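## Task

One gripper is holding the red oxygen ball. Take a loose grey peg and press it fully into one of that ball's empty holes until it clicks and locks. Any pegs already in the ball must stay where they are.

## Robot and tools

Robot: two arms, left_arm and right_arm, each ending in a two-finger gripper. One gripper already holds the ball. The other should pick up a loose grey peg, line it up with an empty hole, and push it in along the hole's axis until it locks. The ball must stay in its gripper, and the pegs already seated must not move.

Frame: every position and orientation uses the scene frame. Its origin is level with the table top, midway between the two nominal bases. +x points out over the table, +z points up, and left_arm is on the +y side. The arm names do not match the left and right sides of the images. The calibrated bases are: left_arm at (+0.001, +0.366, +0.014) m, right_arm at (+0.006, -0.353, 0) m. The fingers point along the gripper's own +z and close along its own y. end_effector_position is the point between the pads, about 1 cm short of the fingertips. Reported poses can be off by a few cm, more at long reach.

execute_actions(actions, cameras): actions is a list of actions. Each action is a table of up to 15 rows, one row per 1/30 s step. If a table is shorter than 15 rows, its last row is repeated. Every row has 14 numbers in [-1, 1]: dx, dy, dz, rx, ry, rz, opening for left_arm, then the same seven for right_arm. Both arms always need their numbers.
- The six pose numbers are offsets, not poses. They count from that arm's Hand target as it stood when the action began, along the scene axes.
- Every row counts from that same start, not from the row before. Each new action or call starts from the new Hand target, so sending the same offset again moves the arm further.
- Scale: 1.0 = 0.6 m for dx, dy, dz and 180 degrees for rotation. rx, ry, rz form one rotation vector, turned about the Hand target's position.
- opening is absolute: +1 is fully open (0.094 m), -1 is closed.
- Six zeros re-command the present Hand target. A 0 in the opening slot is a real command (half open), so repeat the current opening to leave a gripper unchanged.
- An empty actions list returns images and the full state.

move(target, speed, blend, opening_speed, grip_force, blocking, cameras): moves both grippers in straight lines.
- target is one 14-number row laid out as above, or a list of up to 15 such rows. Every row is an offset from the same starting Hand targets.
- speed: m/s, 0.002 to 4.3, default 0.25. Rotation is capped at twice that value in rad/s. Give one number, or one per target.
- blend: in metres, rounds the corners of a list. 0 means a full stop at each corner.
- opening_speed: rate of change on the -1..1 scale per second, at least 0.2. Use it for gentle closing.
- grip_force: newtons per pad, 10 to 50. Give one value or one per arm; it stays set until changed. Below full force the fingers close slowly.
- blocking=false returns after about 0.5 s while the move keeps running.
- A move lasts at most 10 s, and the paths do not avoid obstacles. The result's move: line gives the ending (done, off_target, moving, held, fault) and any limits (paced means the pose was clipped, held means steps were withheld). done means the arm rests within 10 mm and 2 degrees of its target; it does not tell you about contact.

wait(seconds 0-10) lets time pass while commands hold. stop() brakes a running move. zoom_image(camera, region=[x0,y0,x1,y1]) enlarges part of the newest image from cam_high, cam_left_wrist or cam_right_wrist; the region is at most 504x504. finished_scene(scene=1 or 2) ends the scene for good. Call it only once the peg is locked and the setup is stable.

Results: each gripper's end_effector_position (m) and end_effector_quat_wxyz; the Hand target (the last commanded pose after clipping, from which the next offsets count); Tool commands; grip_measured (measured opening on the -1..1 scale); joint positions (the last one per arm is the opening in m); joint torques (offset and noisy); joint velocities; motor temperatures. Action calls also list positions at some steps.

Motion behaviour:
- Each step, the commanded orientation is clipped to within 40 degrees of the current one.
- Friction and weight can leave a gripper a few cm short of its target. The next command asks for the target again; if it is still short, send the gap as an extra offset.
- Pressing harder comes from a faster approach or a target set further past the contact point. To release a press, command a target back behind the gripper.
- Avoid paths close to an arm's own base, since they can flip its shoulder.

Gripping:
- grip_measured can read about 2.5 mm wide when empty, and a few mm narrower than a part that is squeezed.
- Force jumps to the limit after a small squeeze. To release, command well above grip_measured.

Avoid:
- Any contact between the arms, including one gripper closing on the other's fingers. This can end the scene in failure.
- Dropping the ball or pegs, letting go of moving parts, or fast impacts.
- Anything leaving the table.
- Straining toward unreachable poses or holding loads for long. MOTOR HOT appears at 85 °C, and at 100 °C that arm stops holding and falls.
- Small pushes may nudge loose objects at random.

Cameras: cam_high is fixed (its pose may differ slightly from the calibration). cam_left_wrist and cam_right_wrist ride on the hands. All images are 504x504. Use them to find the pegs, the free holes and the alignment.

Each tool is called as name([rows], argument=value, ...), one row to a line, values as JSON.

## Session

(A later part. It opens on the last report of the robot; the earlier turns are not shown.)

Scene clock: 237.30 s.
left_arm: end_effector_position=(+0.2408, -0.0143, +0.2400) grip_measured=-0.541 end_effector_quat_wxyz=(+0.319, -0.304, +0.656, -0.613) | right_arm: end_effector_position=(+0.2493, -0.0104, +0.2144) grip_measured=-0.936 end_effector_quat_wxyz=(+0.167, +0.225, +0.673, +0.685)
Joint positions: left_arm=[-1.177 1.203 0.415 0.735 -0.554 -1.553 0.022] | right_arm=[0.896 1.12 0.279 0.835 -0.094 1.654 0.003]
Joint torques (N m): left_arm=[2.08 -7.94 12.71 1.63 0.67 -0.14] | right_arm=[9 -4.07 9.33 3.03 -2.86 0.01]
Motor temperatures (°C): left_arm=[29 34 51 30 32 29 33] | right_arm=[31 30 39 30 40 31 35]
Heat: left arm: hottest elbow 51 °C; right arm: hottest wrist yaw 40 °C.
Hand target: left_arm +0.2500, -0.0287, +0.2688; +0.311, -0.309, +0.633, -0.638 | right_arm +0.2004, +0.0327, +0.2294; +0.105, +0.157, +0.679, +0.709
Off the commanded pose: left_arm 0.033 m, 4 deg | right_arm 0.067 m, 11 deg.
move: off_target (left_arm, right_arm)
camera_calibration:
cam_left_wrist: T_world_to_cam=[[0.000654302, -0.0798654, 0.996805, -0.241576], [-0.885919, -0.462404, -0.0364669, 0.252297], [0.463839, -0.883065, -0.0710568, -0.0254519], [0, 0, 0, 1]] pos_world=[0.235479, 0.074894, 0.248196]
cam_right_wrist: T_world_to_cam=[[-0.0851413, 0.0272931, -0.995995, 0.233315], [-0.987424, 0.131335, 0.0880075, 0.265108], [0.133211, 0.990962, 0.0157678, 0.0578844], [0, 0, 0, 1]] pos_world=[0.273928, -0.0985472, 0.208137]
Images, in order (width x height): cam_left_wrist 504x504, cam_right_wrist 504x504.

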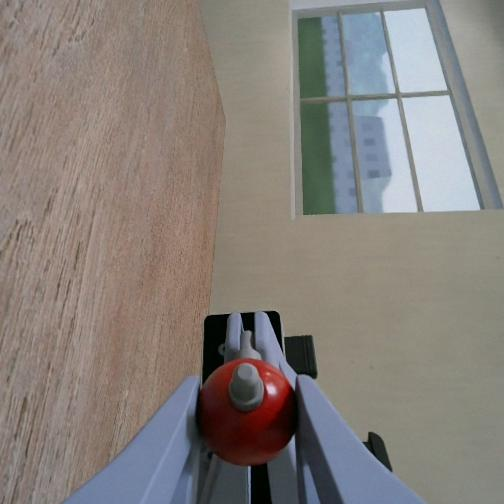

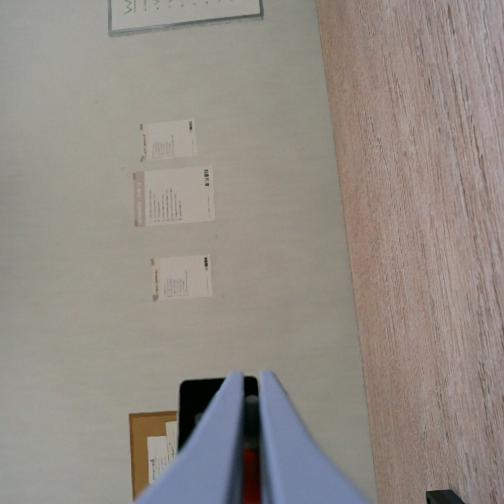

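move(target=[0,0,0,0,0,0,-0.682579,0.0855,-0.0585,0.002,0,0,-0.058,-1], speed=0.06, cameras=["cam_right_wrist","cam_left_wrist"])

zoom_image(camera="cam_left_wrist", region=[190, 290, 310, 410])

zoom_image(camera="cam_right_wrist", region=[225, 430, 275, 480])

Scene clock: 241.50 s.
left_arm: end_effector_position=(+0.2404, -0.0147, +0.2423) grip_measured=-0.541 end_effector_quat_wxyz=(+0.317, -0.302, +0.655, -0.616) | right_arm: end_effector_position=(+0.2524, -0.0133, +0.2179) grip_measured=-0.936 end_effector_quat_wxyz=(+0.175, +0.231, +0.667, +0.686)
Joint positions: left_arm=[-1.175 1.197 0.415 0.735 -0.544 -1.553 0.022] | right_arm=[0.893 1.112 0.279 0.835 -0.076 1.654 0.003]
Joint torques (N m): left_arm=[1.67 -7.77 12.81 1.66 0.24 -0.13] | right_arm=[0.62 -3.31 9.8 2.76 -0.66 0.01]
Heat: left arm: hottest elbow 51 °C; right arm: hottest wrist yaw 41 °C.
Hand target: left_arm +0.2501, -0.0287, +0.2688; +0.311, -0.309, +0.633, -0.638 | right_arm +0.2517, -0.0024, +0.2306; +0.169, +0.218, +0.662, +0.696
Off the commanded pose: left_arm 0.031 m, 4 deg | right_arm 0.017 m, 2 deg.
move: off_target (left_arm, right_arm)
camera_calibration:
cam_left_wrist: T_world_to_cam=[[-0.00155651, -0.0742897, 0.997235, -0.243433], [-0.889512, -0.455543, -0.0353244, 0.252495], [0.456908, -0.887108, -0.0653726, -0.0251945], [0, 0, 0, 1]] pos_world=[0.23573, 0.0745876, 0.250032]
cam_right_wrist: T_world_to_cam=[[-0.0790719, 0.0358146, -0.996225, 0.235774], [-0.985042, 0.150674, 0.083601, 0.268799], [0.153099, 0.987935, 0.0233649, 0.0536278], [0, 0, 0, 1]] pos_world=[0.275212, -0.101926, 0.21116]
Images, in order (width x height): cam_left_wrist 504x504, cam_right_wrist 504x504.

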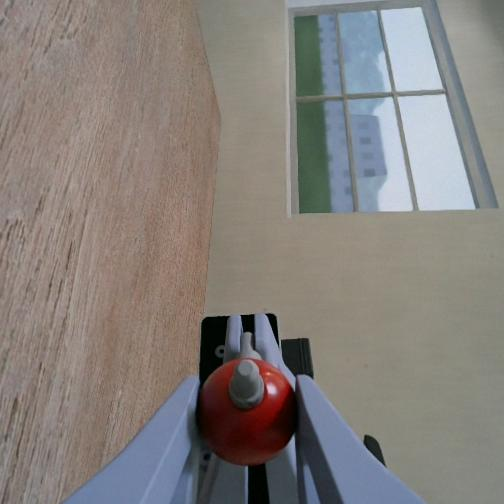

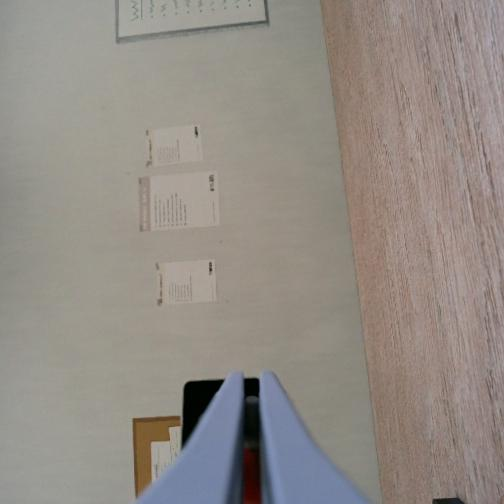

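Scaled by 4.200 from the camera's 504x504 image, which has a finer 720x720 frame.

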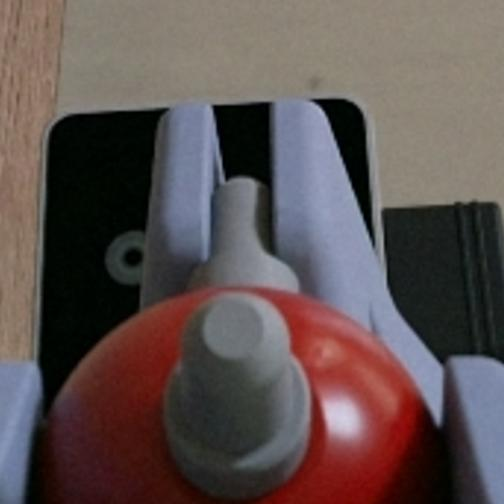

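Scaled by 10.080 from the camera's 504x504 image, which has a finer 720x720 frame.

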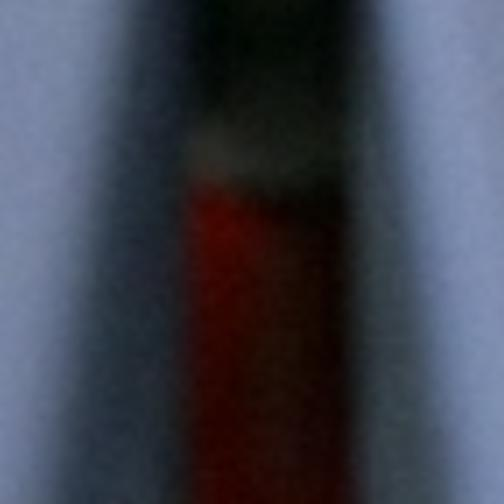

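move(target=[0,0,0,0,0,0,-0.682579,0,0,0,0,0,0,-0.6], opening_speed=0.4, cameras=["cam_right_wrist","cam_left_wrist"])

zoom_image(camera="cam_right_wrist", region=[220, 375, 280, 445])

zoom_image(camera="cam_left_wrist", region=[190, 290, 310, 410])

zoom_image(camera="cam_right_wrist", region=[200, 400, 300, 500])

Scene clock: 244.47 s.
left_arm: end_effector_position=(+0.2397, -0.0155, +0.2423) grip_measured=-0.541 end_effector_quat_wxyz=(+0.315, -0.300, +0.656, -0.617) | right_arm: end_effector_position=(+0.2497, -0.0115, +0.2179) grip_measured=-0.602 end_effector_quat_wxyz=(+0.170, +0.226, +0.669, +0.687)
Joint positions: left_arm=[-1.175 1.197 0.415 0.735 -0.538 -1.553 0.022] | right_arm=[0.896 1.112 0.279 0.835 -0.088 1.654 0.019]
Joint torques (N m): left_arm=[2.08 -7.71 12.82 1.72 0.01 -0.12] | right_arm=[0.56 -3.43 9.76 2.77 -0.19 0]
Heat: left arm: hottest elbow 51 °C; right arm: hottest wrist yaw 40 °C.
Hand target: left_arm +0.2501, -0.0287, +0.2688; +0.311, -0.309, +0.633, -0.638 | right_arm +0.2516, -0.0023, +0.2306; +0.169, +0.218, +0.662, +0.696
Off the commanded pose: left_arm 0.031 m, 4 deg | right_arm 0.016 m, 2 deg.
move: off_target (left_arm, right_arm)
camera_calibration:
cam_left_wrist: T_world_to_cam=[[-0.00170233, -0.074232, 0.99724, -0.243464], [-0.892315, -0.450053, -0.035024, 0.252186], [0.45141, -0.889911, -0.0654722, -0.0243207], [0, 0, 0, 1]] pos_world=[0.235593, 0.0737808, 0.250032]
cam_right_wrist: T_world_to_cam=[[-0.0795931, 0.0346339, -0.996226, 0.235614], [-0.987175, 0.136006, 0.0835982, 0.266253], [0.138388, 0.990102, 0.0233645, 0.0559193], [0, 0, 0, 1]] pos_world=[0.273853, -0.0997381, 0.21116]
Images, in order (width x height): cam_left_wrist 504x504, cam_right_wrist 504x504.

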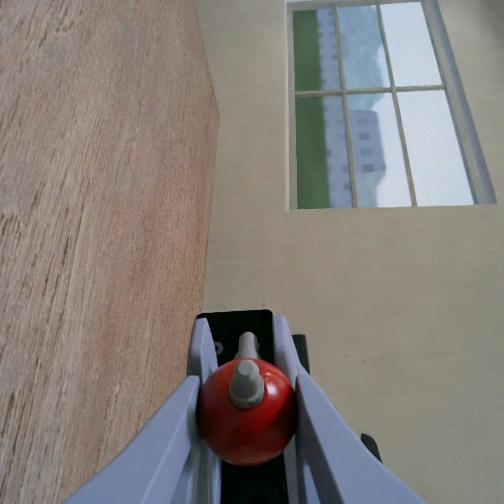

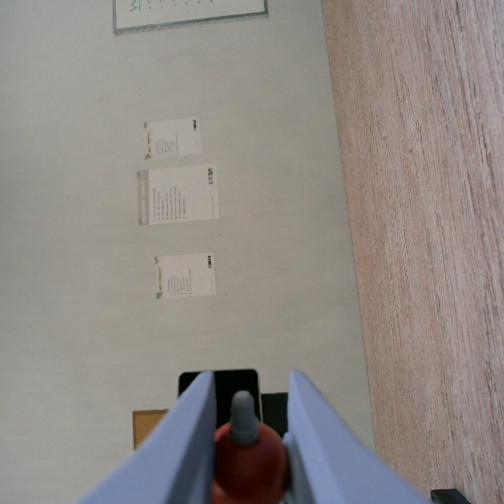

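Scaled by 7.200 from the camera's 504x504 image, which has a finer 720x720 frame.

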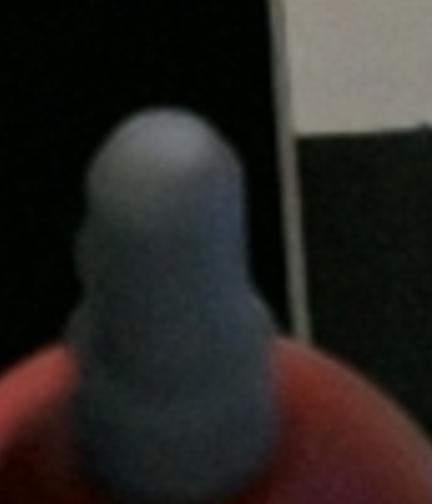

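Scaled by 4.200 from the camera's 504x504 image, which has a finer 720x720 frame.

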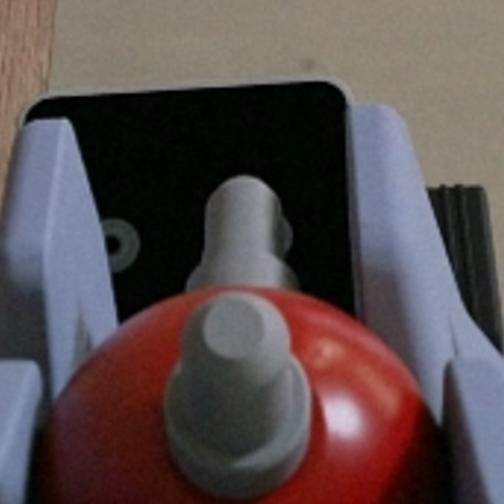

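Scaled by 5.040 from the camera's 504x504 image, which has a finer 720x720 frame.

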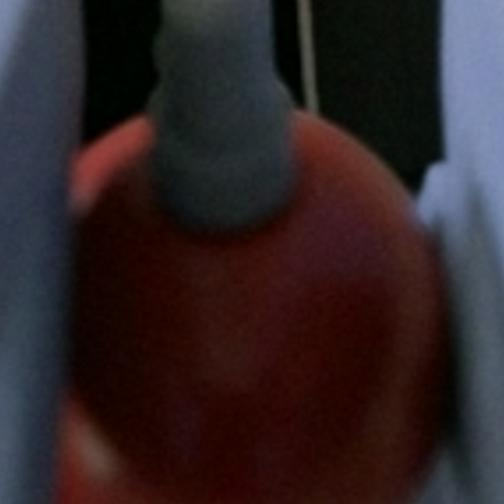

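move([
  [0,0,0,0,0,0,-0.682579,-0.053,-0.085,0,0,0,0,-0.6],
  [0,0,0,0,0,0,-0.682579,-0.1,-0.16,0,0,0,0,-0.6],
], speed=0.12, blend=[0.01,0], cameras=["cam_right_wrist","cam_left_wrist"])

zoom_image(camera="cam_right_wrist", region=[200, 330, 290, 420])

zoom_image(camera="cam_left_wrist", region=[190, 290, 310, 410])

Scene clock: 247.87 s.
left_arm: end_effector_position=(+0.2401, -0.0165, +0.2440) grip_measured=-0.541 end_effector_quat_wxyz=(+0.314, -0.300, +0.655, -0.619) | right_arm: end_effector_position=(+0.1894, -0.0973, +0.2252) grip_measured=-0.601 end_effector_quat_wxyz=(+0.166, +0.217, +0.665, +0.694)
Joint positions: left_arm=[-1.174 1.197 0.419 0.735 -0.536 -1.553 0.022] | right_arm=[0.843 0.453 0.086 0.387 -0.158 1.654 0.019]
Joint torques (N m): left_arm=[1.85 -7.47 12.59 1.66 -0.06 -0.12] | right_arm=[-1.03 1.2 10.4 2.29 -0.19 0.01]
Heat: left arm: hottest elbow 51 °C; right arm: hottest elbow 39 °C.
Hand target: left_arm +0.2500, -0.0288, +0.2688; +0.311, -0.309, +0.633, -0.638 | right_arm +0.1916, -0.0983, +0.2306; +0.169, +0.218, +0.662, +0.696
Off the commanded pose: left_arm 0.029 m, 4 deg | right_arm 0.006 m, 1 deg.
move: off_target (left_arm)
camera_calibration:
cam_left_wrist: T_world_to_cam=[[-0.00292823, -0.0710049, 0.997472, -0.24495], [-0.892767, -0.449188, -0.0345962, 0.252296], [0.450508, -0.890611, -0.0620755, -0.0258857], [0, 0, 0, 1]] pos_world=[0.236186, 0.0728814, 0.251452]
cam_right_wrist: T_world_to_cam=[[-0.0683802, 0.0467096, -0.996565, 0.240106], [-0.990242, 0.118403, 0.0734959, 0.218919], [0.121429, 0.991866, 0.0381574, 0.149121], [0, 0, 0, 1]] pos_world=[0.215094, -0.185044, 0.217502]
Images, in order (width x height): cam_left_wrist 504x504, cam_right_wrist 504x504.

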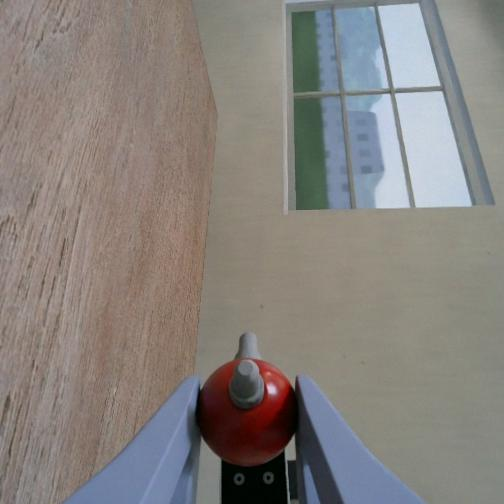

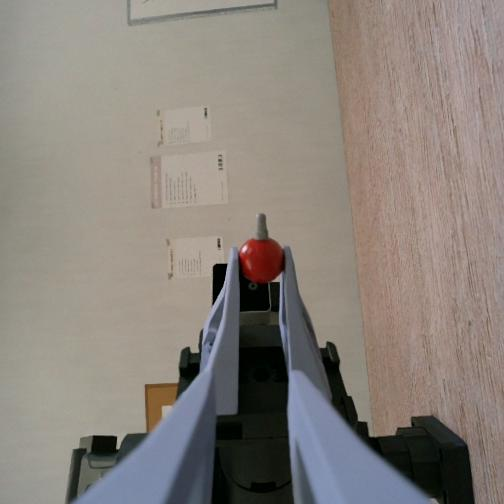

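Scaled by 5.600 from the camera's 504x504 image, which has a finer 720x720 frame.

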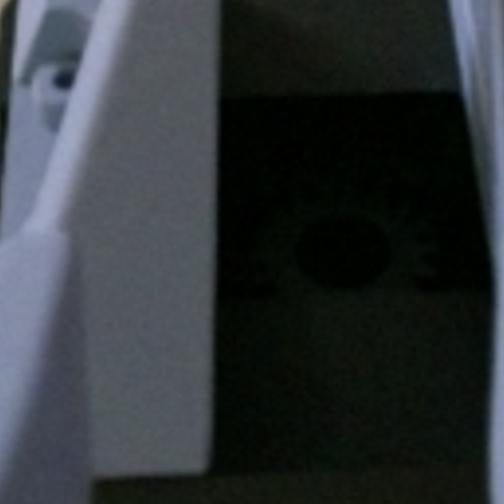

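Scaled by 4.200 from the camera's 504x504 image, which has a finer 720x720 frame.

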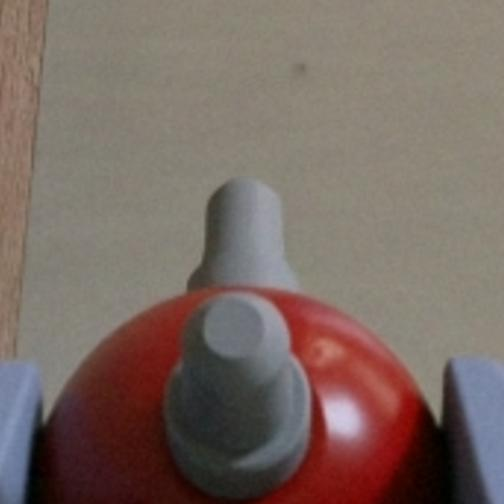

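zoom_image(camera="cam_right_wrist", region=[236, 205, 291, 260])

Scaled by 9.164 from the camera's 504x504 image, which has a finer 720x720 frame.

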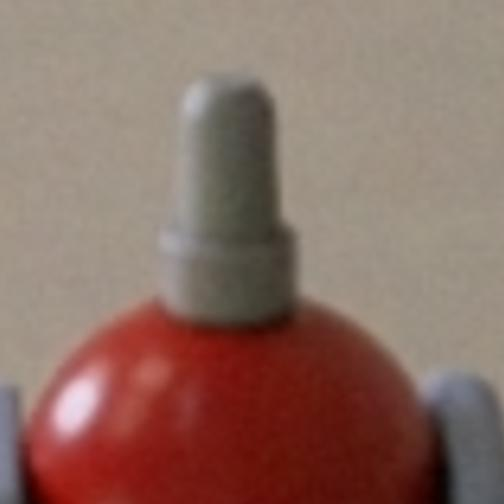

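zoom_image(camera="cam_right_wrist", region=[250, 225, 272, 247])

Scaled by 22.909 from the camera's 504x504 image, which has a finer 720x720 frame.

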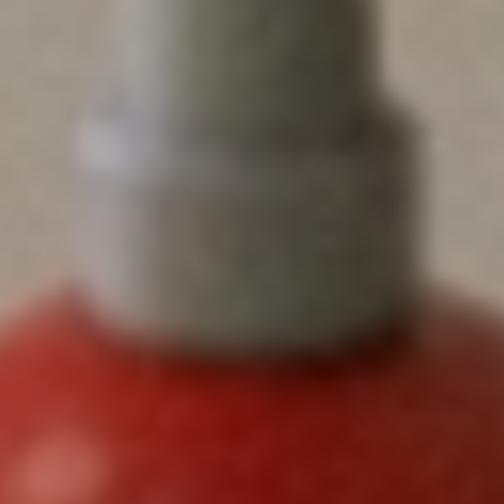

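finished_scene(scene=2)

The scene is finished: the task was done.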